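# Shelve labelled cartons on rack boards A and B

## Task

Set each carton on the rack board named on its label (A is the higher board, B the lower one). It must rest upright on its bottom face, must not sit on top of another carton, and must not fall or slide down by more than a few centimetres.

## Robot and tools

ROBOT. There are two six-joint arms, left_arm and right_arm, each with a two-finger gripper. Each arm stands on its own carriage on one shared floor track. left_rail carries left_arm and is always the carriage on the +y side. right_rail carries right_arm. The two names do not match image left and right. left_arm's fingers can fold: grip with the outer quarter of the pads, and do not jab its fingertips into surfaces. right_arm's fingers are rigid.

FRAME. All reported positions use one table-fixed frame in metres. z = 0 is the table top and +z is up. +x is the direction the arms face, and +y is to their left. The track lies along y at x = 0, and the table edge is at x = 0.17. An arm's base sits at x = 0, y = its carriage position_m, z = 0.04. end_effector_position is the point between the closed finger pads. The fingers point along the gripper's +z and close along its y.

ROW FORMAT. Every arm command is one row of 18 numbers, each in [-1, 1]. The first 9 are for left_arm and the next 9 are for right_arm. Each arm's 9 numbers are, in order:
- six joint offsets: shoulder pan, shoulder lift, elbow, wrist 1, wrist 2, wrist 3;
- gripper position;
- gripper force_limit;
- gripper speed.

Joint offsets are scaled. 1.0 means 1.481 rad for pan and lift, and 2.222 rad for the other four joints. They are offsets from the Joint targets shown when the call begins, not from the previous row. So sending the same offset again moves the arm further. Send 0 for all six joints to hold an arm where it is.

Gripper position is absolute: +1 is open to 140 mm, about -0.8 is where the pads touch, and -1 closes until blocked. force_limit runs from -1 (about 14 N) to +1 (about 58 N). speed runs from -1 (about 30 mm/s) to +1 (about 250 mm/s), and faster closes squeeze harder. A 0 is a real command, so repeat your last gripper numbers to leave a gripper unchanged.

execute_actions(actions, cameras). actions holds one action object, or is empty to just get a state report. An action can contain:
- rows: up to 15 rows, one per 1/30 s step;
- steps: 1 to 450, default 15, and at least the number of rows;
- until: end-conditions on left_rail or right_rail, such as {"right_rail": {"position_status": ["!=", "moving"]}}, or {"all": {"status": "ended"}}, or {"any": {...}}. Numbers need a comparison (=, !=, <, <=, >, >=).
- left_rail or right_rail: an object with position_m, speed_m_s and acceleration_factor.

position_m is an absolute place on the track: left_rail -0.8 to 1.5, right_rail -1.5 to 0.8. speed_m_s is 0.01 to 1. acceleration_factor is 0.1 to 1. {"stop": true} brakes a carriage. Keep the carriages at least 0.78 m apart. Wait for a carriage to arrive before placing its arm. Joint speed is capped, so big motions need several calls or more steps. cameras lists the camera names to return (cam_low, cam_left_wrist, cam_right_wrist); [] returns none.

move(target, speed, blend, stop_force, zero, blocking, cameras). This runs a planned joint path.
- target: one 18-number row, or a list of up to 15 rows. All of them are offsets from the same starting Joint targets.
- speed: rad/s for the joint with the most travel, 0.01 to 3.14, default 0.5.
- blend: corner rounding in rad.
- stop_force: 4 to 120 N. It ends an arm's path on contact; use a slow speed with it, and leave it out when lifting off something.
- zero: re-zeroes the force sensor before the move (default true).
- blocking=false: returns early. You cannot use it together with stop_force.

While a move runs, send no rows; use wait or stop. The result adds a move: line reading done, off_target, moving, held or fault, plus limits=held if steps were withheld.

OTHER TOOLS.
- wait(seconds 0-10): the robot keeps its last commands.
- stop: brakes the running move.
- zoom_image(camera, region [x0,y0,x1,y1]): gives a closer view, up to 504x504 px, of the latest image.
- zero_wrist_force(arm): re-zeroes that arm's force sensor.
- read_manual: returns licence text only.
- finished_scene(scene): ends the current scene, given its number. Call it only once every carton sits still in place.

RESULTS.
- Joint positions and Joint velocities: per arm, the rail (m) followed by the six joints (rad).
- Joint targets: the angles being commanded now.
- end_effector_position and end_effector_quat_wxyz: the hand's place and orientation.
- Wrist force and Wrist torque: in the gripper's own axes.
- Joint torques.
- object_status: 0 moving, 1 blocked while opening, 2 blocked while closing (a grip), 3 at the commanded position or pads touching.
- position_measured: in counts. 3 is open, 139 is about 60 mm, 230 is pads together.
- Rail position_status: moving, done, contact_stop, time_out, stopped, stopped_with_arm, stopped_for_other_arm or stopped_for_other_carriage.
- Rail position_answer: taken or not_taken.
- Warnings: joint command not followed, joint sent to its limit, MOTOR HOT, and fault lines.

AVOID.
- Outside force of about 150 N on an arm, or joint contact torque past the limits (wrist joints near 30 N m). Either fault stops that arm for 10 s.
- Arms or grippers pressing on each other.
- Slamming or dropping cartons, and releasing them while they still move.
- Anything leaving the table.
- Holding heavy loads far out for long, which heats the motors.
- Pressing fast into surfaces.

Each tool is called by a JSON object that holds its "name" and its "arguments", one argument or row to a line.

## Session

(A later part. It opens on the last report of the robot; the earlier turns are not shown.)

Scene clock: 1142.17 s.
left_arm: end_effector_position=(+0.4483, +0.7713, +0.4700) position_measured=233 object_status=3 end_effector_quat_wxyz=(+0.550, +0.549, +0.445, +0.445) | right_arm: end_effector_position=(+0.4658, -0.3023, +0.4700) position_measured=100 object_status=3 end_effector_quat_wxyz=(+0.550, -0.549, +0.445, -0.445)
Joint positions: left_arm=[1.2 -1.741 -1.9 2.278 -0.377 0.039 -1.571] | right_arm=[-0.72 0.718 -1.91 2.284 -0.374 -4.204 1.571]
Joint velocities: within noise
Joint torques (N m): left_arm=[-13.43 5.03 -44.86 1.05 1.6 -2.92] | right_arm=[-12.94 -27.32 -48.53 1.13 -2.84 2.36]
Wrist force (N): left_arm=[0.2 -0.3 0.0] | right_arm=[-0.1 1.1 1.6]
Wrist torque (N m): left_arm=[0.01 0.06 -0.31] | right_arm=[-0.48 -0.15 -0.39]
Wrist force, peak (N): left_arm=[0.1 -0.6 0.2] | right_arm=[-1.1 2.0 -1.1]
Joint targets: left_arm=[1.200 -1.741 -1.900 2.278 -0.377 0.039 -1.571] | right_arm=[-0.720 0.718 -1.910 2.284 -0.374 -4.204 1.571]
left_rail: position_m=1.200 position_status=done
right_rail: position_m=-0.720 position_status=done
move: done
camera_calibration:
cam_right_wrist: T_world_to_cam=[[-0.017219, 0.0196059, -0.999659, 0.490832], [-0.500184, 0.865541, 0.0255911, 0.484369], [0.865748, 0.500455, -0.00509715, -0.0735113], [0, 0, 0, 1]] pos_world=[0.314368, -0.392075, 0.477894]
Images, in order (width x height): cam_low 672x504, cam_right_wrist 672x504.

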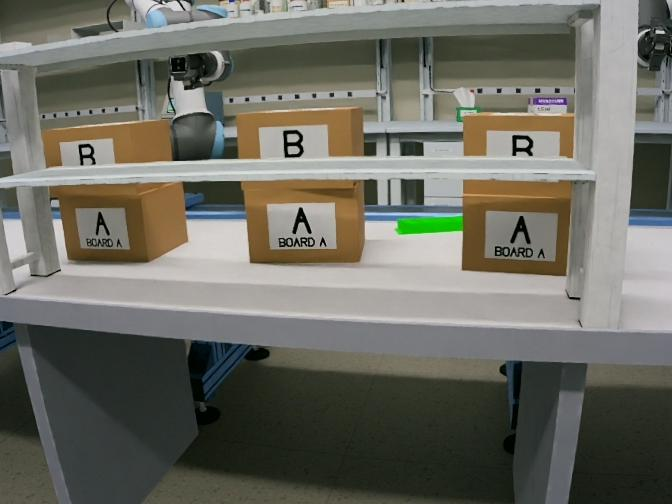

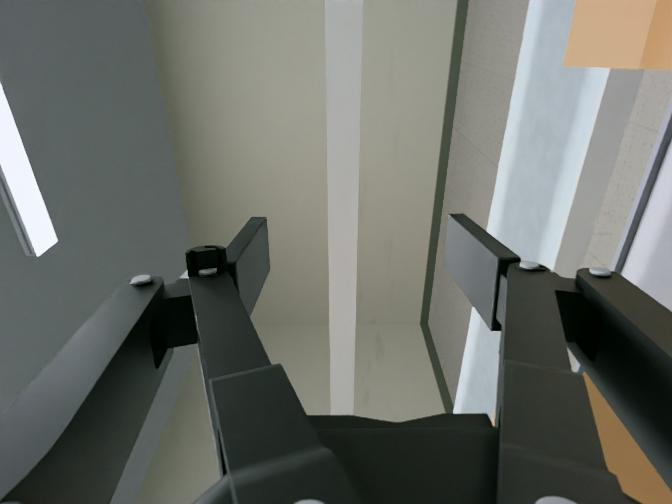

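{"name": "execute_actions", "arguments": {
  "actions": [
    {"right_rail": {"position_m": -0.6}, "left_rail": {"position_m": 0.6}, "steps": 150, "until": {"all": {"status": "ended"}}}
  ],
  "cameras": ["cam_left_wrist", "cam_right_wrist", "cam_low"]
}}

Scene clock: 1152.33 s.
left_arm: end_effector_position=(+0.4483, +0.1714, +0.4700) position_measured=233 object_status=3 end_effector_quat_wxyz=(+0.550, +0.549, +0.445, +0.445) end_effector_velocity=(+0.000, -0.001, +0.000) end_effector_angular_velocity=(+0.002, +0.000, +0.000) | right_arm: end_effector_position=(+0.4658, -0.1823, +0.4700) position_measured=100 object_status=3 end_effector_quat_wxyz=(+0.550, -0.549, +0.445, -0.445)
Joint positions: left_arm=[0.6 -1.741 -1.9 2.278 -0.377 0.039 -1.571] | right_arm=[-0.6 0.718 -1.91 2.284 -0.374 -4.204 1.571]
Joint velocities: left_arm=[-0.001 0 0 0 0.001 0 0.001] | right_arm=[within noise]
Joint torques (N m): left_arm=[-4.51 -12.74 -52.56 -0.82 0.93 -2.44] | right_arm=[-12.89 -5.72 -39.47 -0.14 -2.33 2.7]
Wrist force (N): left_arm=[0.0 -0.1 0.0] | right_arm=[0.1 1.2 1.9]
Wrist torque (N m): left_arm=[0.05 0.10 -0.31] | right_arm=[-0.45 -0.19 -0.39]
Wrist force, peak (N): left_arm=[1.6 0.0 -0.3] | right_arm=[-1.6 1.0 1.9]
Joint targets: left_arm=[0.600 -1.741 -1.900 2.278 -0.377 0.039 -1.571] | right_arm=[-0.600 0.718 -1.910 2.284 -0.374 -4.204 1.571]
Tool commands: left_gripper/position=-1.0 left_gripper/force_limit=-1.0 left_gripper/speed=+0.0 right_gripper/position=+0.23 right_gripper/force_limit=+0.0 right_gripper/speed=+0.0
left_rail: position_m=0.600 position_status=done
right_rail: position_m=-0.600 position_status=done
camera_calibration:
cam_left_wrist: T_world_to_cam=[[-0.0181018, 0.00198108, 0.999834, -0.453117], [-0.526432, -0.850181, -0.00784641, 0.381553], [0.850025, -0.526486, 0.0164328, -0.115741], [0, 0, 0, 1]] pos_world=[0.291042, 0.26435, 0.457938]
cam_right_wrist: T_world_to_cam=[[-0.0172703, 0.0196907, -0.999657, 0.488519], [-0.500259, 0.865495, 0.0256906, 0.380553], [0.865704, 0.500531, -0.00509688, -0.133481], [0, 0, 0, 1]] pos_world=[0.314367, -0.272175, 0.477895]

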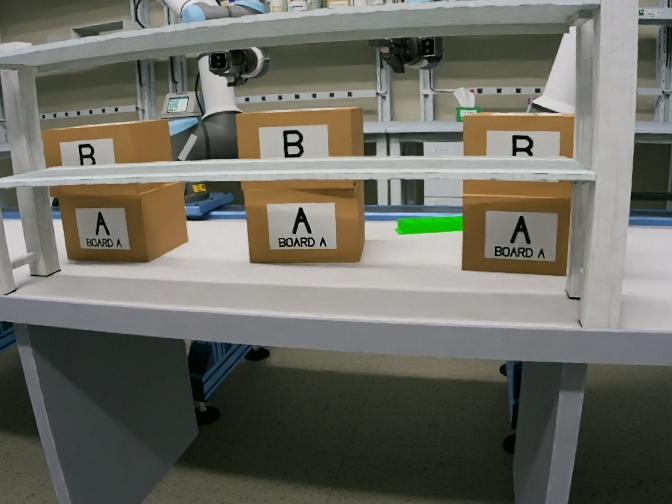

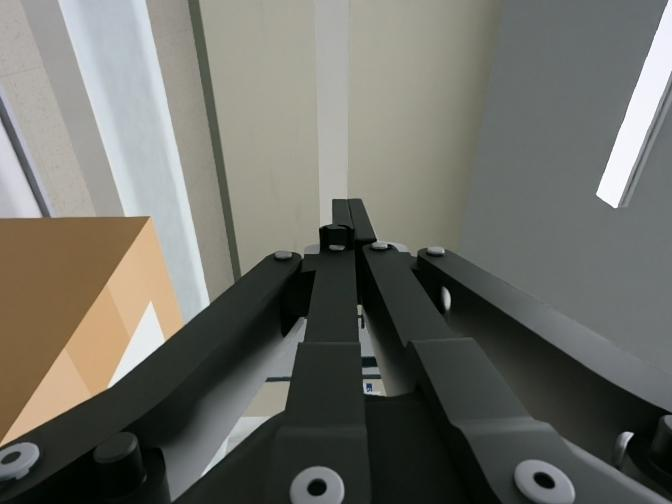

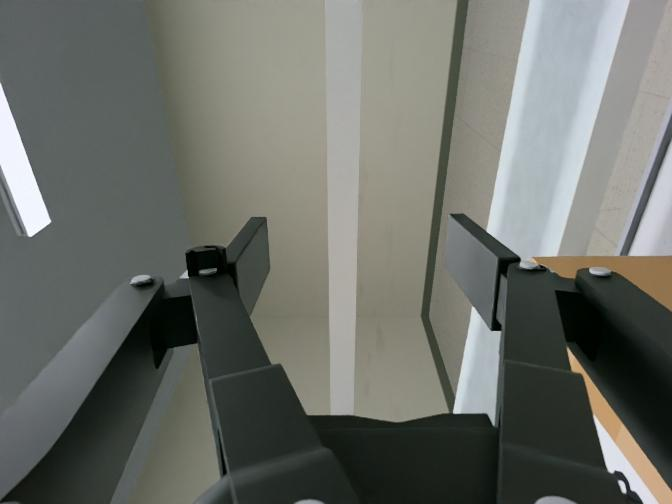

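{"name": "move", "arguments": {
  "target": [0,0.1986,0.1034,-0.2358,0,0,-1,-1,0, 0,0.1997,0.1042,-0.2373,0,0,0.23,0,0],
  "speed": 0.4,
  "cameras": ["cam_left_wrist", "cam_right_wrist", "cam_low"]
}}

Scene clock: 1174.73 s.
left_arm: end_effector_position=(+0.4483, +0.1713, +0.2650) position_measured=233 object_status=3 end_effector_quat_wxyz=(+0.550, +0.549, +0.445, +0.445) | right_arm: end_effector_position=(+0.4659, -0.1823, +0.2650) position_measured=100 object_status=3 end_effector_quat_wxyz=(+0.550, -0.549, +0.445, -0.445)
Joint positions: left_arm=[0.6 -1.741 -1.606 2.507 -0.901 0.039 -1.571] | right_arm=[-0.6 0.718 -1.614 2.515 -0.901 -4.204 1.571]
Joint velocities: within noise
Joint torques (N m): left_arm=[9.88 -3.93 -19.1 -2.51 0.46 -2.36] | right_arm=[-11.21 -18.64 -19.75 -7.29 -1.88 2.75]
Wrist force (N): left_arm=[-0.1 -0.5 0.0] | right_arm=[0.0 0.9 1.7]
Wrist torque (N m): left_arm=[-0.04 0.13 -0.30] | right_arm=[-0.49 -0.16 -0.37]
Wrist force, peak (N): left_arm=[1.8 1.2 -0.2] | right_arm=[0.4 2.6 1.4]
Joint targets: left_arm=[0.600 -1.741 -1.606 2.507 -0.901 0.039 -1.571] | right_arm=[-0.600 0.718 -1.614 2.515 -0.901 -4.204 1.571]
left_rail: position_m=0.600 position_status=done
right_rail: position_m=-0.600 position_status=done
move: done
camera_calibration:
cam_left_wrist: T_world_to_cam=[[-0.0181333, 0.00211983, 0.999833, -0.248279], [-0.526361, -0.850226, -0.00774363, 0.379825], [0.850068, -0.526414, 0.0165332, -0.112484], [0, 0, 0, 1]] pos_world=[0.291042, 0.26425, 0.253038]
cam_right_wrist: T_world_to_cam=[[-0.0173571, 0.0196411, -0.999656, 0.283502], [-0.500257, 0.865496, 0.0256911, 0.385785], [0.865703, 0.500531, -0.00519687, -0.134636], [0, 0, 0, 1]] pos_world=[0.314467, -0.272075, 0.272794]

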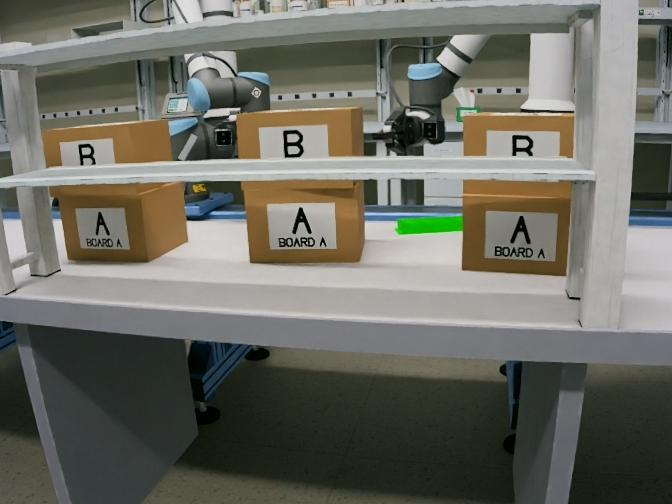

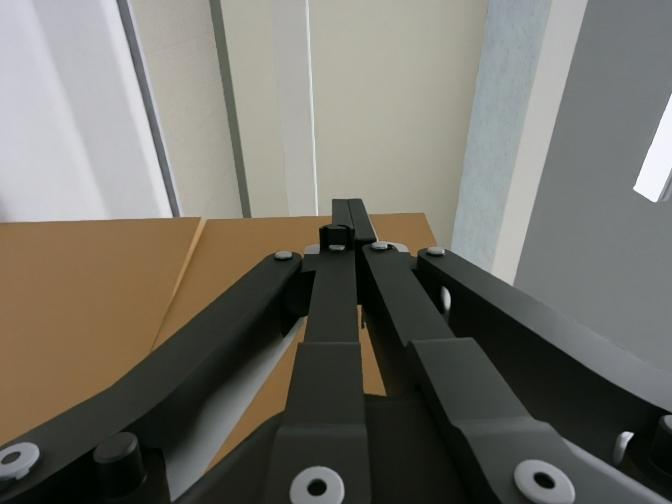

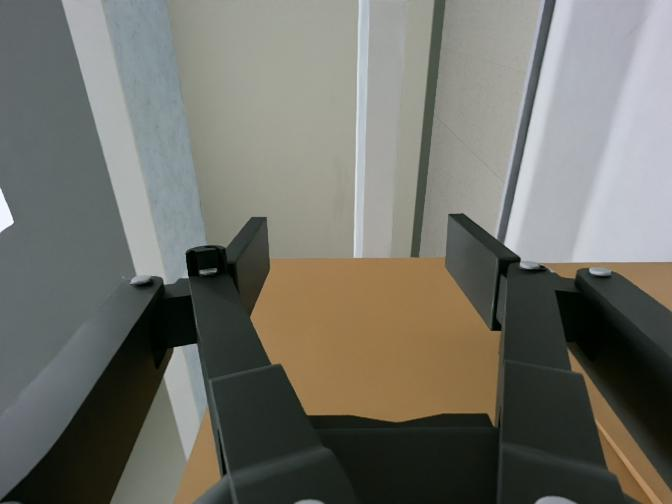

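{"name": "zoom_image", "arguments": {
  "camera": "cam_right_wrist",
  "region": [140, 200, 400, 460]
}}

{"name": "zoom_image", "arguments": {
  "camera": "cam_right_wrist",
  "region": [420, 200, 672, 504]
}}

{"name": "zoom_image", "arguments": {
  "camera": "cam_left_wrist",
  "region": [130, 180, 450, 500]
}}

Scaled by 1.938.

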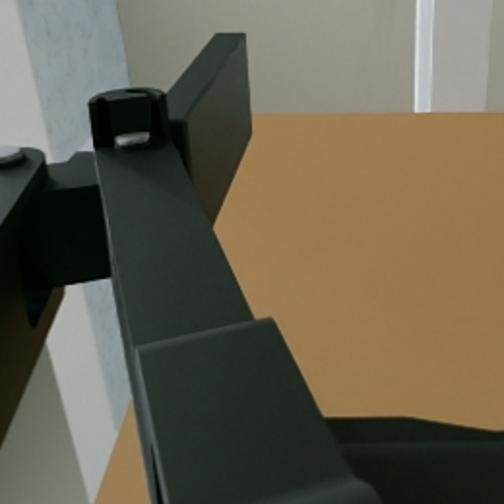

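Scaled by 1.658.

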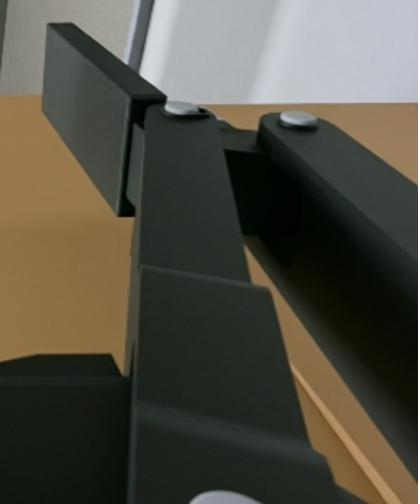

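Scaled by 1.575.

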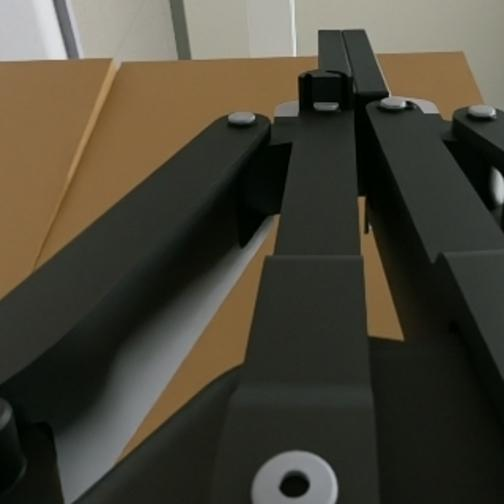

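{"name": "move", "arguments": {
  "target": [-0.01998,-0.00398,0.00249,0.00016,-0.01332,0,-1,-1,0, 0.01354,-0.00472,0.00291,0.00024,0.00902,0,0.23,0,0],
  "speed": 0.2,
  "cameras": []
}}

{"name": "execute_actions", "arguments": {
  "actions": [
    {"right_rail": {"position_m": -0.572, "speed_m_s": 0.1, "acceleration_factor": 0.5}, "left_rail": {"position_m": 0.576, "speed_m_s": 0.1, "acceleration_factor": 0.5}, "steps": 90, "until": {"all": {"status": "ended"}}}
  ],
  "cameras": ["cam_left_wrist", "cam_right_wrist"]
}}

Scene clock: 1240.57 s.
left_arm: end_effector_position=(+0.4384, +0.1715, +0.2650) position_measured=233 object_status=3 end_effector_quat_wxyz=(+0.550, +0.549, +0.445, +0.445) | right_arm: end_effector_position=(+0.4559, -0.1824, +0.2649) position_measured=100 object_status=3 end_effector_quat_wxyz=(+0.549, -0.549, +0.445, -0.445)
Joint positions: left_arm=[0.6 -1.771 -1.612 2.513 -0.901 0.01 -1.571] | right_arm=[-0.6 0.738 -1.621 2.522 -0.9 -4.184 1.571]
Joint velocities: within noise
Joint torques (N m): left_arm=[-15.16 -45.98 -19.38 1.88 -2.03 -2.57] | right_arm=[13.35 -38.5 -20.24 0.86 4.07 2.75]
Wrist force (N): left_arm=[-0.1 -0.3 0.3] | right_arm=[0.3 1.1 1.5]
Wrist torque (N m): left_arm=[0.00 0.13 -0.29] | right_arm=[-0.44 -0.24 -0.36]
Wrist force, peak (N): left_arm=[0.2 -0.7 -0.1] | right_arm=[0.1 1.0 2.0]
Joint targets: left_arm=[0.600 -1.771 -1.612 2.513 -0.901 0.009 -1.571] | right_arm=[-0.600 0.738 -1.621 2.522 -0.900 -4.184 1.571]
left_rail: position_m=0.600 position_status=done
right_rail: position_m=-0.600 position_status=done
move: done
No camera images: "cameras" was empty.

Scene clock: 1241.40 s.
left_arm: end_effector_position=(+0.4383, +0.1475, +0.2650) position_measured=233 object_status=3 end_effector_quat_wxyz=(+0.550, +0.549, +0.445, +0.445) | right_arm: end_effector_position=(+0.4559, -0.1545, +0.2649) position_measured=100 object_status=3 end_effector_quat_wxyz=(+0.549, -0.549, +0.445, -0.445) end_effector_velocity=(-0.001, +0.002, +0.000) end_effector_angular_velocity=(-0.001, +0.001, +0.003)
Joint positions: left_arm=[0.576 -1.771 -1.612 2.513 -0.901 0.009 -1.571] | right_arm=[-0.572 0.738 -1.621 2.522 -0.9 -4.184 1.571]
Joint velocities: left_arm=[within noise] | right_arm=[0.001 0.001 0 0 0.001 -0.001 0]
Joint torques (N m): left_arm=[-11.07 -41.22 -25.89 1.45 -2.2 -2.13] | right_arm=[11.53 -35.56 -24.81 0.44 3.24 2.58]
Wrist force (N): left_arm=[0.2 -0.2 -0.1] | right_arm=[0.3 0.9 1.6]
Wrist torque (N m): left_arm=[0.02 0.06 -0.29] | right_arm=[-0.47 -0.24 -0.36]
Wrist force, peak (N): left_arm=[1.0 -0.4 -0.5] | right_arm=[-0.6 0.8 1.9]
Joint targets: left_arm=[0.576 -1.771 -1.612 2.513 -0.901 0.009 -1.571] | right_arm=[-0.572 0.738 -1.621 2.522 -0.900 -4.184 1.571]
Tool commands: left_gripper/position=-1.0 left_gripper/force_limit=-1.0 left_gripper/speed=+0.0 right_gripper/position=+0.23 right_gripper/force_limit=+0.0 right_gripper/speed=+0.0
left_rail: position_m=0.576 speed_m_s=0.10 position_status=done
right_rail: position_m=-0.572 speed_m_s=0.10 position_status=done
camera_calibration:
cam_left_wrist: T_world_to_cam=[[-0.0181864, 0.00203438, 0.999833, -0.248274], [-0.526431, -0.850182, -0.00784561, 0.35436], [0.850023, -0.526485, 0.0165327, -0.116481], [0, 0, 0, 1]] pos_world=[0.281042, 0.24045, 0.252938]
cam_right_wrist: T_world_to_cam=[[-0.0173571, 0.0196411, -0.999656, 0.282685], [-0.500257, 0.865496, 0.0256911, 0.356811], [0.865703, 0.500531, -0.00519687, -0.139844], [0, 0, 0, 1]] pos_world=[0.304467, -0.244375, 0.272694]
Images, in order (width x height): cam_left_wrist 672x504, cam_right_wrist 672x504.

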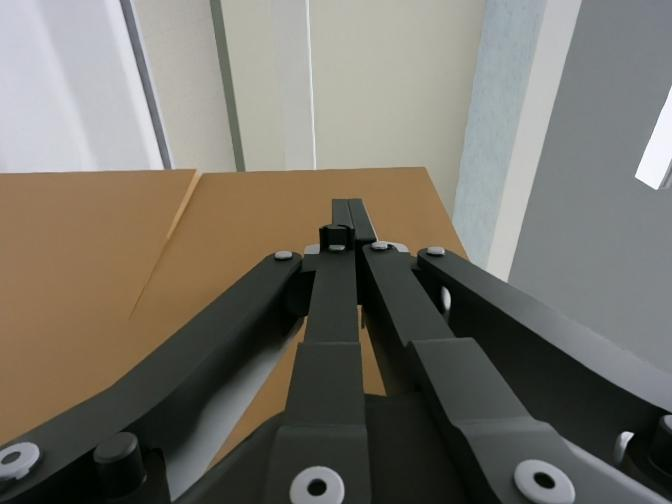

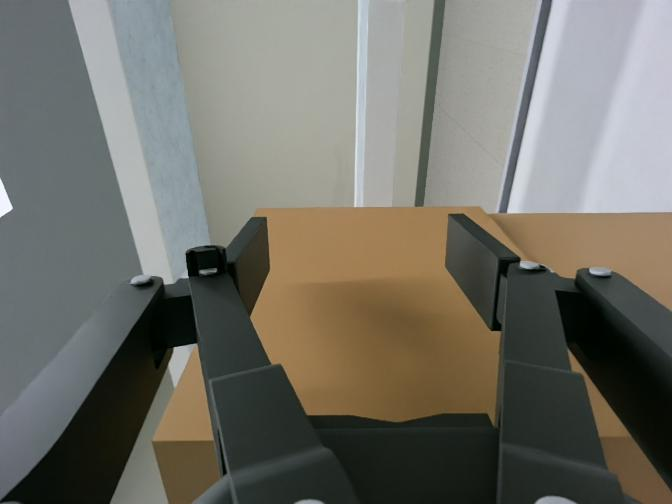

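{"name": "zoom_image", "arguments": {
  "camera": "cam_left_wrist",
  "region": [130, 130, 500, 350]
}}

{"name": "zoom_image", "arguments": {
  "camera": "cam_right_wrist",
  "region": [130, 180, 500, 504]
}}

Scaled by 1.362.

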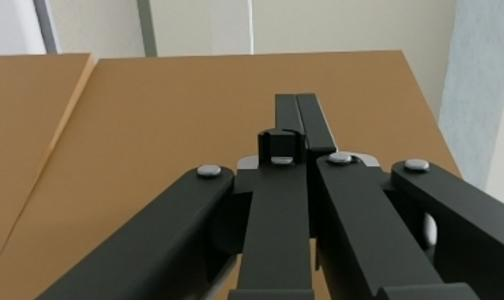

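Scaled by 1.362.

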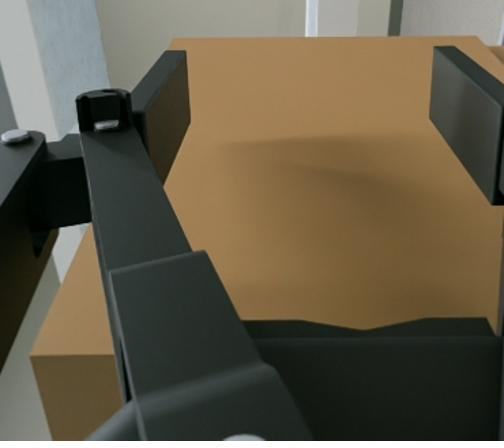

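{"name": "zero_wrist_force", "arguments": {
  "arm": "left_arm"
}}

{"name": "zero_wrist_force", "arguments": {
  "arm": "right_arm"
}}

{"name": "execute_actions", "arguments": {
  "actions": [
    {"right_rail": {"position_m": -0.566, "speed_m_s": 0.03, "acceleration_factor": 0.3}, "left_rail": {"position_m": 0.570, "speed_m_s": 0.03, "acceleration_factor": 0.3}, "steps": 60, "until": {"all": {"status": "ended"}}}
  ],
  "cameras": []
}}

{"name": "execute_actions", "arguments": {
  "actions": [
    {"right_rail": {"position_m": -0.563}, "left_rail": {"position_m": 0.567}, "steps": 60, "until": {"all": {"status": "ended"}}}
  ],
  "cameras": ["cam_left_wrist", "cam_right_wrist"]
}}

Wrist force sensor zeroed.

Wrist force sensor zeroed.

Scene clock: 1286.93 s.
left_arm: end_effector_position=(+0.4383, +0.1415, +0.2650) position_measured=233 object_status=3 end_effector_quat_wxyz=(+0.550, +0.549, +0.445, +0.445) | right_arm: end_effector_position=(+0.4559, -0.1485, +0.2649) position_measured=100 object_status=3 end_effector_quat_wxyz=(+0.549, -0.549, +0.445, -0.445)
Joint positions: left_arm=[0.57 -1.771 -1.612 2.513 -0.901 0.009 -1.571] | right_arm=[-0.566 0.738 -1.621 2.522 -0.9 -4.184 1.571]
Joint velocities: within noise
Joint torques (N m): left_arm=[9.78 -31.57 -39.26 1.87 -1.02 -2.58] | right_arm=[11.07 -31.19 -34.53 -1.56 3.38 2.6]
Wrist force (N, zeroed by zero_wrist_force): left_arm=[1.1 0.3 -1.6] | right_arm=[0.2 -0.1 0.3]
Wrist torque (N m, zeroed by zero_wrist_force): left_arm=[0.00 0.07 0.00] | right_arm=[-0.02 -0.05 0.00]
Wrist force, peak (N, zeroed by zero_wrist_force): left_arm=[1.2 0.8 -2.1] | right_arm=[0.7 -0.1 0.1]
Joint targets: left_arm=[0.570 -1.771 -1.612 2.513 -0.901 0.009 -1.571] | right_arm=[-0.566 0.738 -1.621 2.522 -0.900 -4.184 1.571]
Tool commands: left_gripper/position=-1.0 left_gripper/force_limit=-1.0 left_gripper/speed=+0.0 right_gripper/position=+0.23 right_gripper/force_limit=+0.0 right_gripper/speed=+0.0
left_rail: position_m=0.570 speed_m_s=0.03 position_status=done
right_rail: position_m=-0.566 speed_m_s=0.03 position_status=done
No camera images: "cameras" was empty.

Scene clock: 1287.40 s.
left_arm: end_effector_position=(+0.4383, +0.1384, +0.2650) position_measured=233 object_status=3 end_effector_quat_wxyz=(+0.550, +0.549, +0.445, +0.445) | right_arm: end_effector_position=(+0.4559, -0.1454, +0.2649) position_measured=100 object_status=3 end_effector_quat_wxyz=(+0.549, -0.549, +0.445, -0.445)
Joint positions: left_arm=[0.567 -1.771 -1.612 2.513 -0.901 0.009 -1.571] | right_arm=[-0.563 0.738 -1.621 2.522 -0.9 -4.184 1.571]
Joint velocities: within noise
Joint torques (N m): left_arm=[10.47 -28.51 -40.05 1.75 -0.07 -2.39] | right_arm=[11.58 -29.12 -33.89 -1.91 3.23 2.28]
Wrist force (N, zeroed by zero_wrist_force): left_arm=[1.3 0.4 -1.9] | right_arm=[0.9 -0.2 -0.2]
Wrist torque (N m, zeroed by zero_wrist_force): left_arm=[0.00 0.01 0.00] | right_arm=[0.01 -0.05 0.03]
Wrist force, peak (N, zeroed by zero_wrist_force): left_arm=[1.3 -0.2 -2.2] | right_arm=[0.9 -0.2 -0.2]
Joint targets: left_arm=[0.567 -1.771 -1.612 2.513 -0.901 0.009 -1.571] | right_arm=[-0.563 0.738 -1.621 2.522 -0.900 -4.184 1.571]
Tool commands: left_gripper/position=-1.0 left_gripper/force_limit=-1.0 left_gripper/speed=+0.0 right_gripper/position=+0.23 right_gripper/force_limit=+0.0 right_gripper/speed=+0.0
left_rail: position_m=0.567 speed_m_s=0.03 position_status=done
right_rail: position_m=-0.563 speed_m_s=0.03 position_status=done
camera_calibration:
cam_left_wrist: T_world_to_cam=[[-0.018131, 0.00211886, 0.999833, -0.248291], [-0.526316, -0.850254, -0.00774235, 0.346582], [0.850096, -0.526369, 0.0165311, -0.121319], [0, 0, 0, 1]] pos_world=[0.281043, 0.23135, 0.252938]
cam_right_wrist: T_world_to_cam=[[-0.0173571, 0.0196411, -0.999656, 0.282604], [-0.500257, 0.865496, 0.0256911, 0.348846], [0.865703, 0.500531, -0.00519687, -0.144448], [0, 0, 0, 1]] pos_world=[0.304467, -0.235175, 0.272794]
Images, in order (width x height): cam_left_wrist 672x504, cam_right_wrist 672x504.

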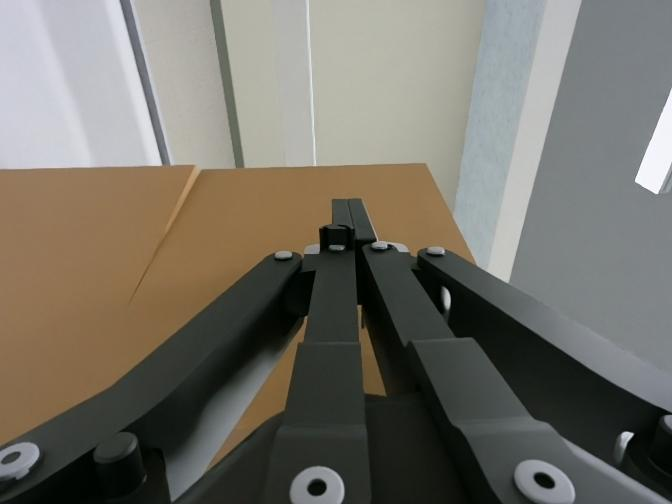

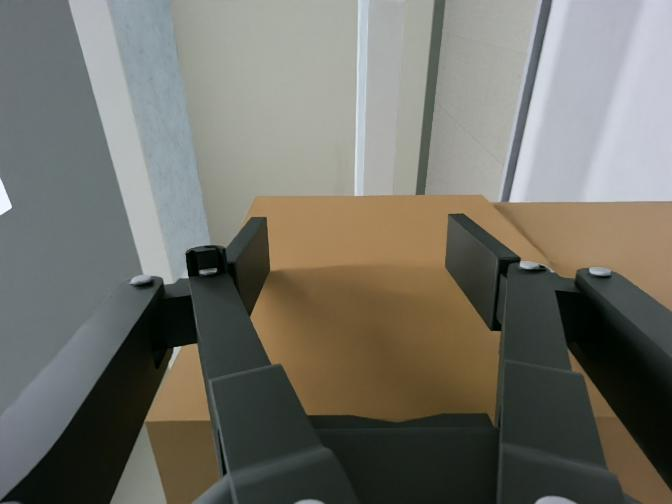

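{"name": "execute_actions", "arguments": {
  "actions": [
    {"right_rail": {"position_m": -0.561}, "left_rail": {"position_m": 0.565}, "steps": 60, "until": {"all": {"status": "ended"}}}
  ],
  "cameras": []
}}

{"name": "execute_actions", "arguments": {
  "actions": [
    {"right_rail": {"position_m": -0.559}, "left_rail": {"position_m": 0.563}, "steps": 60, "until": {"all": {"status": "ended"}}}
  ],
  "cameras": ["cam_right_wrist", "cam_left_wrist"]
}}

Scene clock: 1297.50 s.
left_arm: end_effector_position=(+0.4383, +0.1365, +0.2650) position_measured=233 object_status=3 end_effector_quat_wxyz=(+0.550, +0.549, +0.445, +0.445) | right_arm: end_effector_position=(+0.4559, -0.1435, +0.2649) position_measured=100 object_status=3 end_effector_quat_wxyz=(+0.549, -0.549, +0.445, -0.445)
Joint positions: left_arm=[0.565 -1.771 -1.612 2.513 -0.901 0.009 -1.571] | right_arm=[-0.561 0.738 -1.621 2.522 -0.9 -4.184 1.571]
Joint velocities: within noise
Joint torques (N m): left_arm=[10.88 -14.47 -37.37 1.65 1.44 -2.83] | right_arm=[9.41 -23.67 -32.24 -3.94 0.83 2.69]
Wrist force (N, zeroed by zero_wrist_force): left_arm=[1.5 0.1 -1.6] | right_arm=[1.4 0.2 -1.3]
Wrist torque (N m, zeroed by zero_wrist_force): left_arm=[0.03 0.02 -0.01] | right_arm=[0.10 0.04 0.07]
Wrist force, peak (N, zeroed by zero_wrist_force): left_arm=[1.5 0.5 -2.1] | right_arm=[1.9 0.3 -1.2]
Joint targets: left_arm=[0.565 -1.771 -1.612 2.513 -0.901 0.009 -1.571] | right_arm=[-0.561 0.738 -1.621 2.522 -0.900 -4.184 1.571]
Tool commands: left_gripper/position=-1.0 left_gripper/force_limit=-1.0 left_gripper/speed=+0.0 right_gripper/position=+0.23 right_gripper/force_limit=+0.0 right_gripper/speed=+0.0
left_rail: position_m=0.565 speed_m_s=0.03 position_status=done
right_rail: position_m=-0.561 speed_m_s=0.03 position_status=done
No camera images: "cameras" was empty.

Scene clock: 1297.93 s.
left_arm: end_effector_position=(+0.4383, +0.1344, +0.2650) position_measured=233 object_status=3 end_effector_quat_wxyz=(+0.550, +0.549, +0.445, +0.445) | right_arm: end_effector_position=(+0.4559, -0.1414, +0.2649) position_measured=100 object_status=3 end_effector_quat_wxyz=(+0.549, -0.549, +0.445, -0.445)
Joint positions: left_arm=[0.563 -1.771 -1.612 2.513 -0.901 0.009 -1.571] | right_arm=[-0.559 0.738 -1.621 2.522 -0.9 -4.184 1.571]
Joint velocities: within noise
Joint torques (N m): left_arm=[6.4 -14.04 -36.98 1.25 1.84 -2.67] | right_arm=[7.65 -21.44 -31.74 -4.15 0.37 2.49]
Wrist force (N, zeroed by zero_wrist_force): left_arm=[5.6 0.2 -2.1] | right_arm=[1.1 0.9 -0.6]
Wrist torque (N m, zeroed by zero_wrist_force): left_arm=[0.04 0.20 -0.01] | right_arm=[0.07 0.10 0.06]
Wrist force, peak (N, zeroed by zero_wrist_force): left_arm=[7.8 0.8 -3.0] | right_arm=[1.4 1.0 -1.3]
Joint targets: left_arm=[0.563 -1.771 -1.612 2.513 -0.901 0.009 -1.571] | right_arm=[-0.559 0.738 -1.621 2.522 -0.900 -4.184 1.571]
Tool commands: left_gripper/position=-1.0 left_gripper/force_limit=-1.0 left_gripper/speed=+0.0 right_gripper/position=+0.23 right_gripper/force_limit=+0.0 right_gripper/speed=+0.0
left_rail: position_m=0.563 speed_m_s=0.03 position_status=done
right_rail: position_m=-0.559 speed_m_s=0.03 position_status=done
camera_calibration:
cam_left_wrist: T_world_to_cam=[[-0.0181333, 0.00211983, 0.999833, -0.248282], [-0.526361, -0.850226, -0.00774363, 0.343187], [0.850068, -0.526414, 0.0165332, -0.123407], [0, 0, 0, 1]] pos_world=[0.281042, 0.22735, 0.252938]
cam_right_wrist: T_world_to_cam=[[-0.0173571, 0.0196411, -0.999656, 0.282525], [-0.500257, 0.865496, 0.0256911, 0.345384], [0.865703, 0.500531, -0.00519687, -0.146451], [0, 0, 0, 1]] pos_world=[0.304467, -0.231175, 0.272794]
Images, in order (width x height): cam_left_wrist 672x504, cam_right_wrist 672x504.

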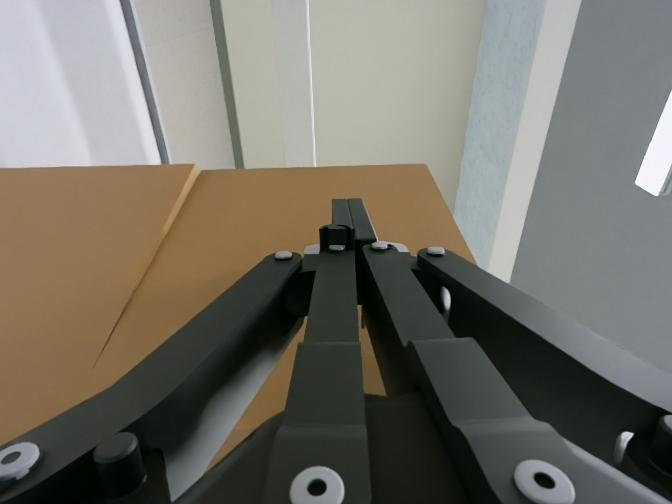

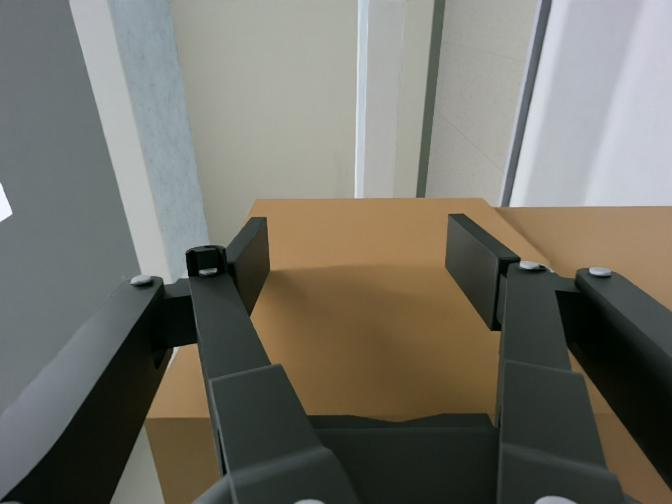

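{"name": "execute_actions", "arguments": {
  "actions": [
    {"right_rail": {"position_m": -0.556}, "steps": 60, "until": {"all": {"status": "ended"}}}
  ],
  "cameras": []
}}

{"name": "execute_actions", "arguments": {
  "actions": [
    {"right_rail": {"position_m": -0.553}, "steps": 60, "until": {"all": {"status": "ended"}}}
  ],
  "cameras": ["cam_right_wrist", "cam_left_wrist"]
}}

Scene clock: 1308.37 s.
left_arm: end_effector_position=(+0.4383, +0.1345, +0.2650) position_measured=233 object_status=3 end_effector_quat_wxyz=(+0.550, +0.549, +0.445, +0.445) | right_arm: end_effector_position=(+0.4559, -0.1385, +0.2649) position_measured=100 object_status=3 end_effector_quat_wxyz=(+0.549, -0.549, +0.445, -0.445)
Joint positions: left_arm=[0.563 -1.771 -1.612 2.513 -0.901 0.009 -1.571] | right_arm=[-0.556 0.738 -1.621 2.522 -0.9 -4.184 1.571]
Joint velocities: within noise
Joint torques (N m): left_arm=[-3.52 -4.81 -34.93 1.08 1.68 -1.92] | right_arm=[7.82 -20.71 -29.55 -5.29 -2.31 1.21]
Wrist force (N, zeroed by zero_wrist_force): left_arm=[9.0 0.7 -2.5] | right_arm=[15.3 -1.2 -3.5]
Wrist torque (N m, zeroed by zero_wrist_force): left_arm=[-0.06 0.36 -0.03] | right_arm=[0.29 0.36 0.73]
Wrist force, peak (N, zeroed by zero_wrist_force): left_arm=[9.0 0.7 -2.5] | right_arm=[15.4 -0.8 -3.5]
Joint targets: left_arm=[0.563 -1.771 -1.612 2.513 -0.901 0.009 -1.571] | right_arm=[-0.556 0.738 -1.621 2.522 -0.900 -4.184 1.571]
Tool commands: left_gripper/position=-1.0 left_gripper/force_limit=-1.0 left_gripper/speed=+0.0 right_gripper/position=+0.23 right_gripper/force_limit=+0.0 right_gripper/speed=+0.0
left_rail: position_m=0.563 speed_m_s=0.03 position_status=done
right_rail: position_m=-0.556 speed_m_s=0.03 position_status=done
No camera images: "cameras" was empty.

Scene clock: 1308.87 s.
left_arm: end_effector_position=(+0.4383, +0.1346, +0.2650) position_measured=233 object_status=3 end_effector_quat_wxyz=(+0.550, +0.549, +0.445, +0.445) | right_arm: end_effector_position=(+0.4559, -0.1355, +0.2649) position_measured=100 object_status=3 end_effector_quat_wxyz=(+0.549, -0.549, +0.445, -0.445)
Joint positions: left_arm=[0.563 -1.771 -1.612 2.513 -0.901 0.009 -1.571] | right_arm=[-0.553 0.738 -1.621 2.522 -0.9 -4.183 1.571]
Joint velocities: within noise
Joint torques (N m): left_arm=[-8.29 -6.13 -34.28 -0.07 6.81 -2.44] | right_arm=[8.3 -20.28 -29.98 -5.38 -5.97 0]
Wrist force (N, zeroed by zero_wrist_force): left_arm=[24.5 3.5 -6.5] | right_arm=[33.8 -2.6 -5.9]
Wrist torque (N m, zeroed by zero_wrist_force): left_arm=[-0.17 0.94 -0.08] | right_arm=[0.49 0.60 0.93]
Wrist force, peak (N, zeroed by zero_wrist_force): left_arm=[24.9 4.5 -6.6] | right_arm=[33.8 -2.6 -5.9]
Joint targets: left_arm=[0.563 -1.771 -1.612 2.513 -0.901 0.009 -1.571] | right_arm=[-0.553 0.738 -1.621 2.522 -0.900 -4.184 1.571]
Tool commands: left_gripper/position=-1.0 left_gripper/force_limit=-1.0 left_gripper/speed=+0.0 right_gripper/position=+0.23 right_gripper/force_limit=+0.0 right_gripper/speed=+0.0
left_rail: position_m=0.563 speed_m_s=0.03 position_status=done
right_rail: position_m=-0.553 speed_m_s=0.03 position_status=done
camera_calibration:
cam_left_wrist: T_world_to_cam=[[-0.0181861, 0.00203254, 0.999833, -0.248247], [-0.526242, -0.850299, -0.00784333, 0.343366], [0.850141, -0.526296, 0.0165332, -0.123349], [0, 0, 0, 1]] pos_world=[0.281043, 0.22755, 0.252938]
cam_right_wrist: T_world_to_cam=[[-0.0173551, 0.0196443, -0.999656, 0.28241], [-0.500138, 0.865564, 0.0256922, 0.340257], [0.865772, 0.500412, -0.00519706, -0.149451], [0, 0, 0, 1]] pos_world=[0.304468, -0.225275, 0.272794]
Images, in order (width x height): cam_left_wrist 672x504, cam_right_wrist 672x504.

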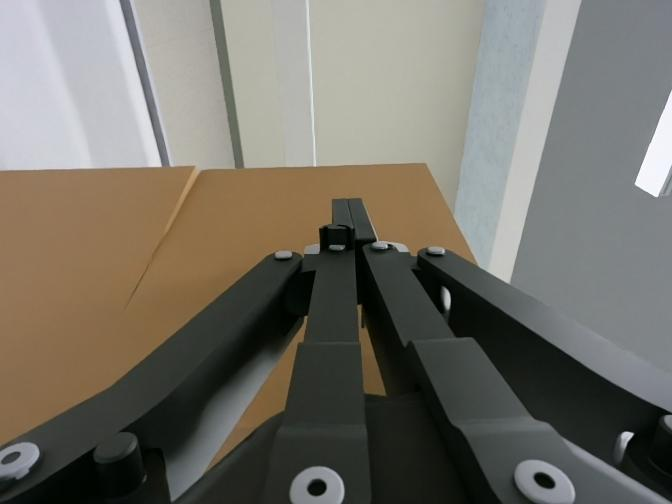

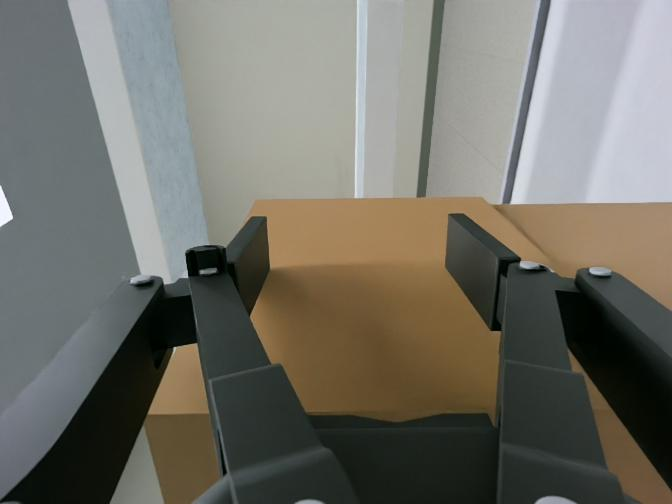

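{"name": "move", "arguments": {
  "target": [0,0,0,0,0,0,-1,-1,0, 0,0,0,0,0,0.008,0.23,0,0],
  "speed": 0.1,
  "cameras": []
}}

Scene clock: 1337.70 s.
left_arm: end_effector_position=(+0.4383, +0.1345, +0.2650) position_measured=233 object_status=3 end_effector_quat_wxyz=(+0.550, +0.549, +0.445, +0.445) | right_arm: end_effector_position=(+0.4559, -0.1354, +0.2649) position_measured=100 object_status=3 end_effector_quat_wxyz=(+0.553, -0.545, +0.450, -0.440)
Joint positions: left_arm=[0.563 -1.771 -1.612 2.513 -0.901 0.009 -1.571] | right_arm=[-0.553 0.738 -1.621 2.522 -0.9 -4.184 1.589]
Joint velocities: within noise
Joint torques (N m): left_arm=[-19.26 -5.17 -35.29 -3.98 13.65 -2.73] | right_arm=[7.4 -19.7 -31.84 -5.32 -17.59 3.87]
Wrist force (N, zeroed by zero_wrist_force): left_arm=[26.5 5.8 -7.8] | right_arm=[31.8 -1.7 -3.3]
Wrist torque (N m, zeroed by zero_wrist_force): left_arm=[-0.15 1.02 -0.09] | right_arm=[0.42 0.69 -0.68]
Wrist force, peak (N, zeroed by zero_wrist_force): left_arm=[26.9 5.5 -8.3] | right_arm=[34.3 -4.7 -6.2]
Joint targets: left_arm=[0.563 -1.771 -1.612 2.513 -0.901 0.009 -1.571] | right_arm=[-0.553 0.738 -1.621 2.522 -0.900 -4.184 1.589]
left_rail: position_m=0.563 speed_m_s=0.03 position_status=done
right_rail: position_m=-0.553 speed_m_s=0.03 position_status=done
move: done
No camera images: "cameras" was empty.

{"name": "execute_actions", "arguments": {
  "actions": [],
  "cameras": ["cam_low", "cam_left_wrist", "cam_right_wrist"]
}}

Scene clock: 1369.17 s.
left_arm: end_effector_position=(+0.4383, +0.1345, +0.2650) position_measured=233 object_status=3 end_effector_quat_wxyz=(+0.550, +0.549, +0.445, +0.445) | right_arm: end_effector_position=(+0.4559, -0.1354, +0.2649) position_measured=100 object_status=3 end_effector_quat_wxyz=(+0.553, -0.545, +0.450, -0.440)
Joint positions: left_arm=[0.563 -1.771 -1.612 2.513 -0.901 0.009 -1.571] | right_arm=[-0.553 0.738 -1.621 2.522 -0.9 -4.184 1.589]
Joint velocities: within noise
Joint torques (N m): left_arm=[-23.18 -5.07 -40.19 -4.21 14.11 -2.28] | right_arm=[5.72 -18.35 -33.59 -5.48 -16.18 3.62]
Wrist force (N, zeroed by zero_wrist_force): left_arm=[26.6 5.4 -8.1] | right_arm=[31.8 -1.4 -3.3]
Wrist torque (N m, zeroed by zero_wrist_force): left_arm=[-0.13 0.99 -0.09] | right_arm=[0.48 0.71 -0.69]
Wrist force, peak (N, zeroed by zero_wrist_force): left_arm=[27.1 6.0 -8.1] | right_arm=[32.5 -0.8 -3.2]
Joint targets: left_arm=[0.563 -1.771 -1.612 2.513 -0.901 0.009 -1.571] | right_arm=[-0.553 0.738 -1.621 2.522 -0.900 -4.184 1.589]
Tool commands: left_gripper/position=-1.0 left_gripper/force_limit=-1.0 left_gripper/speed=+0.0 right_gripper/position=+0.23 right_gripper/force_limit=+0.0 right_gripper/speed=+0.0
left_rail: position_m=0.563 speed_m_s=0.03 position_status=done
right_rail: position_m=-0.553 speed_m_s=0.03 position_status=done
camera_calibration:
cam_left_wrist: T_world_to_cam=[[-0.0181333, 0.00211983, 0.999833, -0.248282], [-0.526361, -0.850226, -0.00774363, 0.343273], [0.850068, -0.526414, 0.0165332, -0.123354], [0, 0, 0, 1]] pos_world=[0.281042, 0.22745, 0.252938]
cam_right_wrist: T_world_to_cam=[[-0.021047, 0.0369909, -0.999094, 0.286228], [-0.50005, 0.86495, 0.0425584, 0.335599], [0.865741, 0.500493, 0.000292662, -0.150878], [0, 0, 0, 1]] pos_world=[0.304462, -0.225351, 0.27173]

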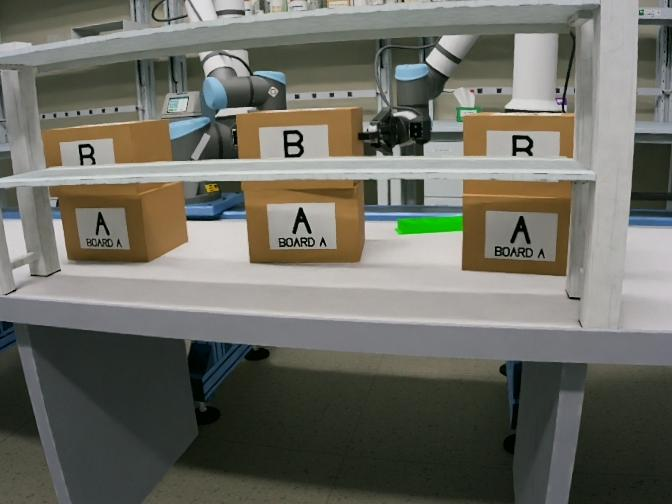

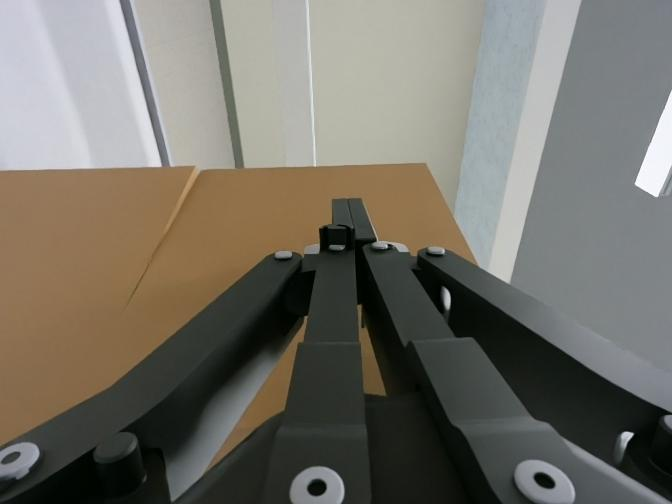

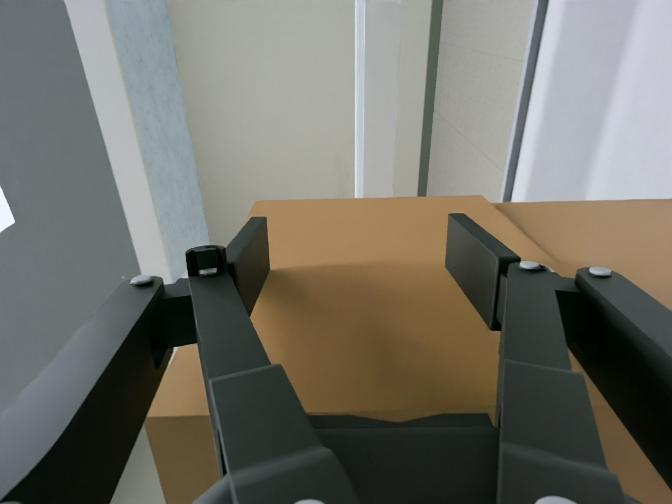

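{"name": "move", "arguments": {
  "target": [0, -0.017269, -0.004431, 0.015941, 0, 0, -1, -1, 0, 0, -0.017456, -0.004479, 0.016113, 0, -0.0034, 0.23, 0, 0],
  "speed": 0.03,
  "cameras": ["cam_low", "cam_left_wrist", "cam_right_wrist"]
}}

Scene clock: 1421.27 s.
left_arm: end_effector_position=(+0.4383, +0.1345, +0.2769) position_measured=233 object_status=3 end_effector_quat_wxyz=(+0.550, +0.549, +0.445, +0.445) | right_arm: end_effector_position=(+0.4559, -0.1354, +0.2768) position_measured=100 object_status=3 end_effector_quat_wxyz=(+0.552, -0.547, +0.448, -0.442)
Joint positions: left_arm=[0.563 -1.771 -1.637 2.503 -0.866 0.009 -1.571] | right_arm=[-0.553 0.738 -1.647 2.512 -0.865 -4.184 1.582]
Joint velocities: within noise
Joint torques (N m): left_arm=[-23.02 -49.49 -62.06 0.25 14.37 -2.74] | right_arm=[6.71 -46.47 -54.29 -3.29 -14 -1.04]
Wrist force (N, zeroed by zero_wrist_force): left_arm=[26.6 -8.3 -6.2] | right_arm=[27.8 12.3 -3.6]
Wrist torque (N m, zeroed by zero_wrist_force): left_arm=[0.26 0.99 0.08] | right_arm=[-0.35 0.52 -0.34]
Wrist force, peak (N, zeroed by zero_wrist_force): left_arm=[28.0 -8.8 -6.7] | right_arm=[32.4 -2.0 -3.1]
Joint targets: left_arm=[0.563 -1.771 -1.637 2.503 -0.866 0.009 -1.571] | right_arm=[-0.553 0.738 -1.647 2.512 -0.865 -4.184 1.581]
left_rail: position_m=0.563 speed_m_s=0.03 position_status=done
right_rail: position_m=-0.553 speed_m_s=0.03 position_status=done
move: done
camera_calibration:
cam_left_wrist: T_world_to_cam=[[-0.0181333, 0.00211983, 0.999833, -0.26018], [-0.526361, -0.850226, -0.00774363, 0.34328], [0.850068, -0.526414, 0.0165332, -0.123603], [0, 0, 0, 1]] pos_world=[0.281042, 0.22735, 0.264838]
cam_right_wrist: T_world_to_cam=[[-0.0195251, 0.0296862, -0.999369, 0.29657], [-0.500171, 0.8652, 0.0354728, 0.337188], [0.865707, 0.500547, -0.00204494, -0.150192], [0, 0, 0, 1]] pos_world=[0.304464, -0.225361, 0.284115]

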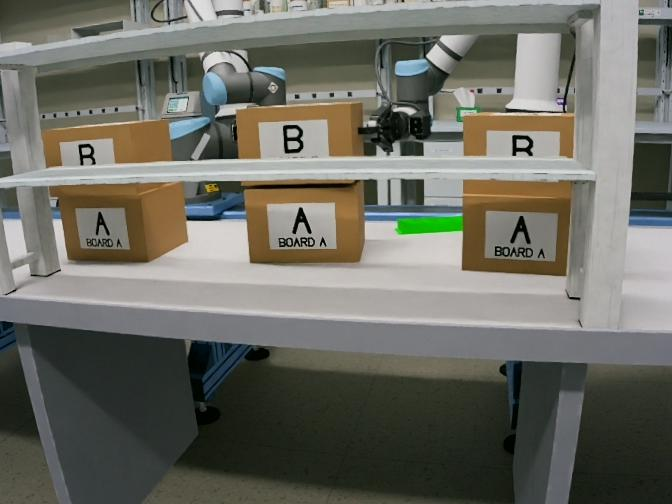

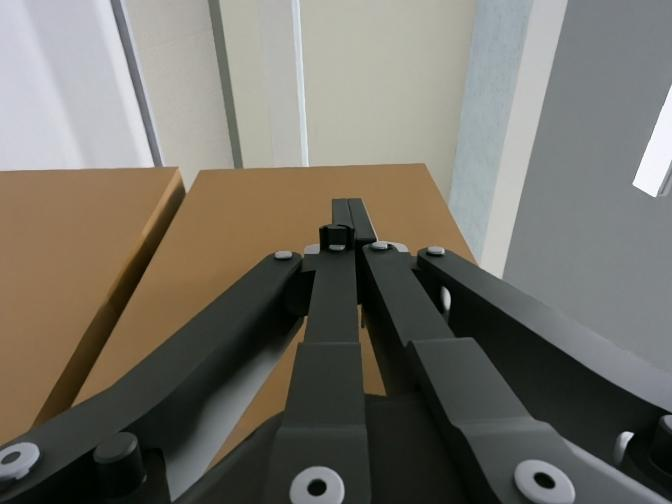

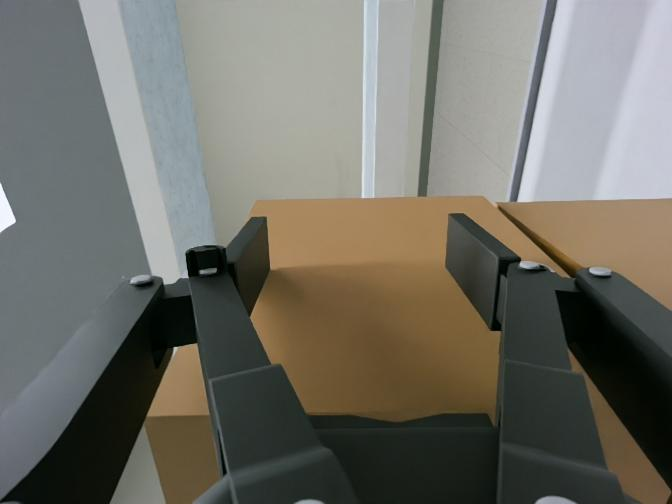

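{"name": "execute_actions", "arguments": {
  "actions": [
    {"left_rail": {"position_m": 0.562}, "right_rail": {"position_m": -0.552}, "steps": 60, "until": {"all": {"status": "ended"}}}
  ],
  "cameras": []
}}

Scene clock: 1433.37 s.
left_arm: end_effector_position=(+0.4383, +0.1335, +0.2770) position_measured=233 object_status=3 end_effector_quat_wxyz=(+0.550, +0.549, +0.445, +0.445) | right_arm: end_effector_position=(+0.4559, -0.1345, +0.2769) position_measured=100 object_status=3 end_effector_quat_wxyz=(+0.552, -0.547, +0.448, -0.442)
Joint positions: left_arm=[0.562 -1.771 -1.637 2.503 -0.865 0.009 -1.571] | right_arm=[-0.552 0.738 -1.647 2.512 -0.864 -4.184 1.581]
Joint velocities: within noise
Joint torques (N m): left_arm=[-24.91 -45.85 -57.89 -0.89 14.53 -2.35] | right_arm=[5.9 -44.19 -47.93 -4.23 -12.05 -1.08]
Wrist force (N, zeroed by zero_wrist_force): left_arm=[40.5 -8.3 -9.7] | right_arm=[41.6 12.0 -6.1]
Wrist torque (N m, zeroed by zero_wrist_force): left_arm=[0.27 1.47 0.08] | right_arm=[-0.32 0.83 -0.26]
Wrist force, peak (N, zeroed by zero_wrist_force): left_arm=[40.5 -8.3 -9.7] | right_arm=[41.4 12.9 -6.0]
Joint targets: left_arm=[0.562 -1.771 -1.637 2.503 -0.866 0.009 -1.571] | right_arm=[-0.552 0.738 -1.647 2.512 -0.865 -4.184 1.581]
Tool commands: left_gripper/position=-1.0 left_gripper/force_limit=-1.0 left_gripper/speed=+0.0 right_gripper/position=+0.23 right_gripper/force_limit=+0.0 right_gripper/speed=+0.0
left_rail: position_m=0.562 speed_m_s=0.03 position_status=done
right_rail: position_m=-0.552 speed_m_s=0.03 position_status=done
No camera images: "cameras" was empty.


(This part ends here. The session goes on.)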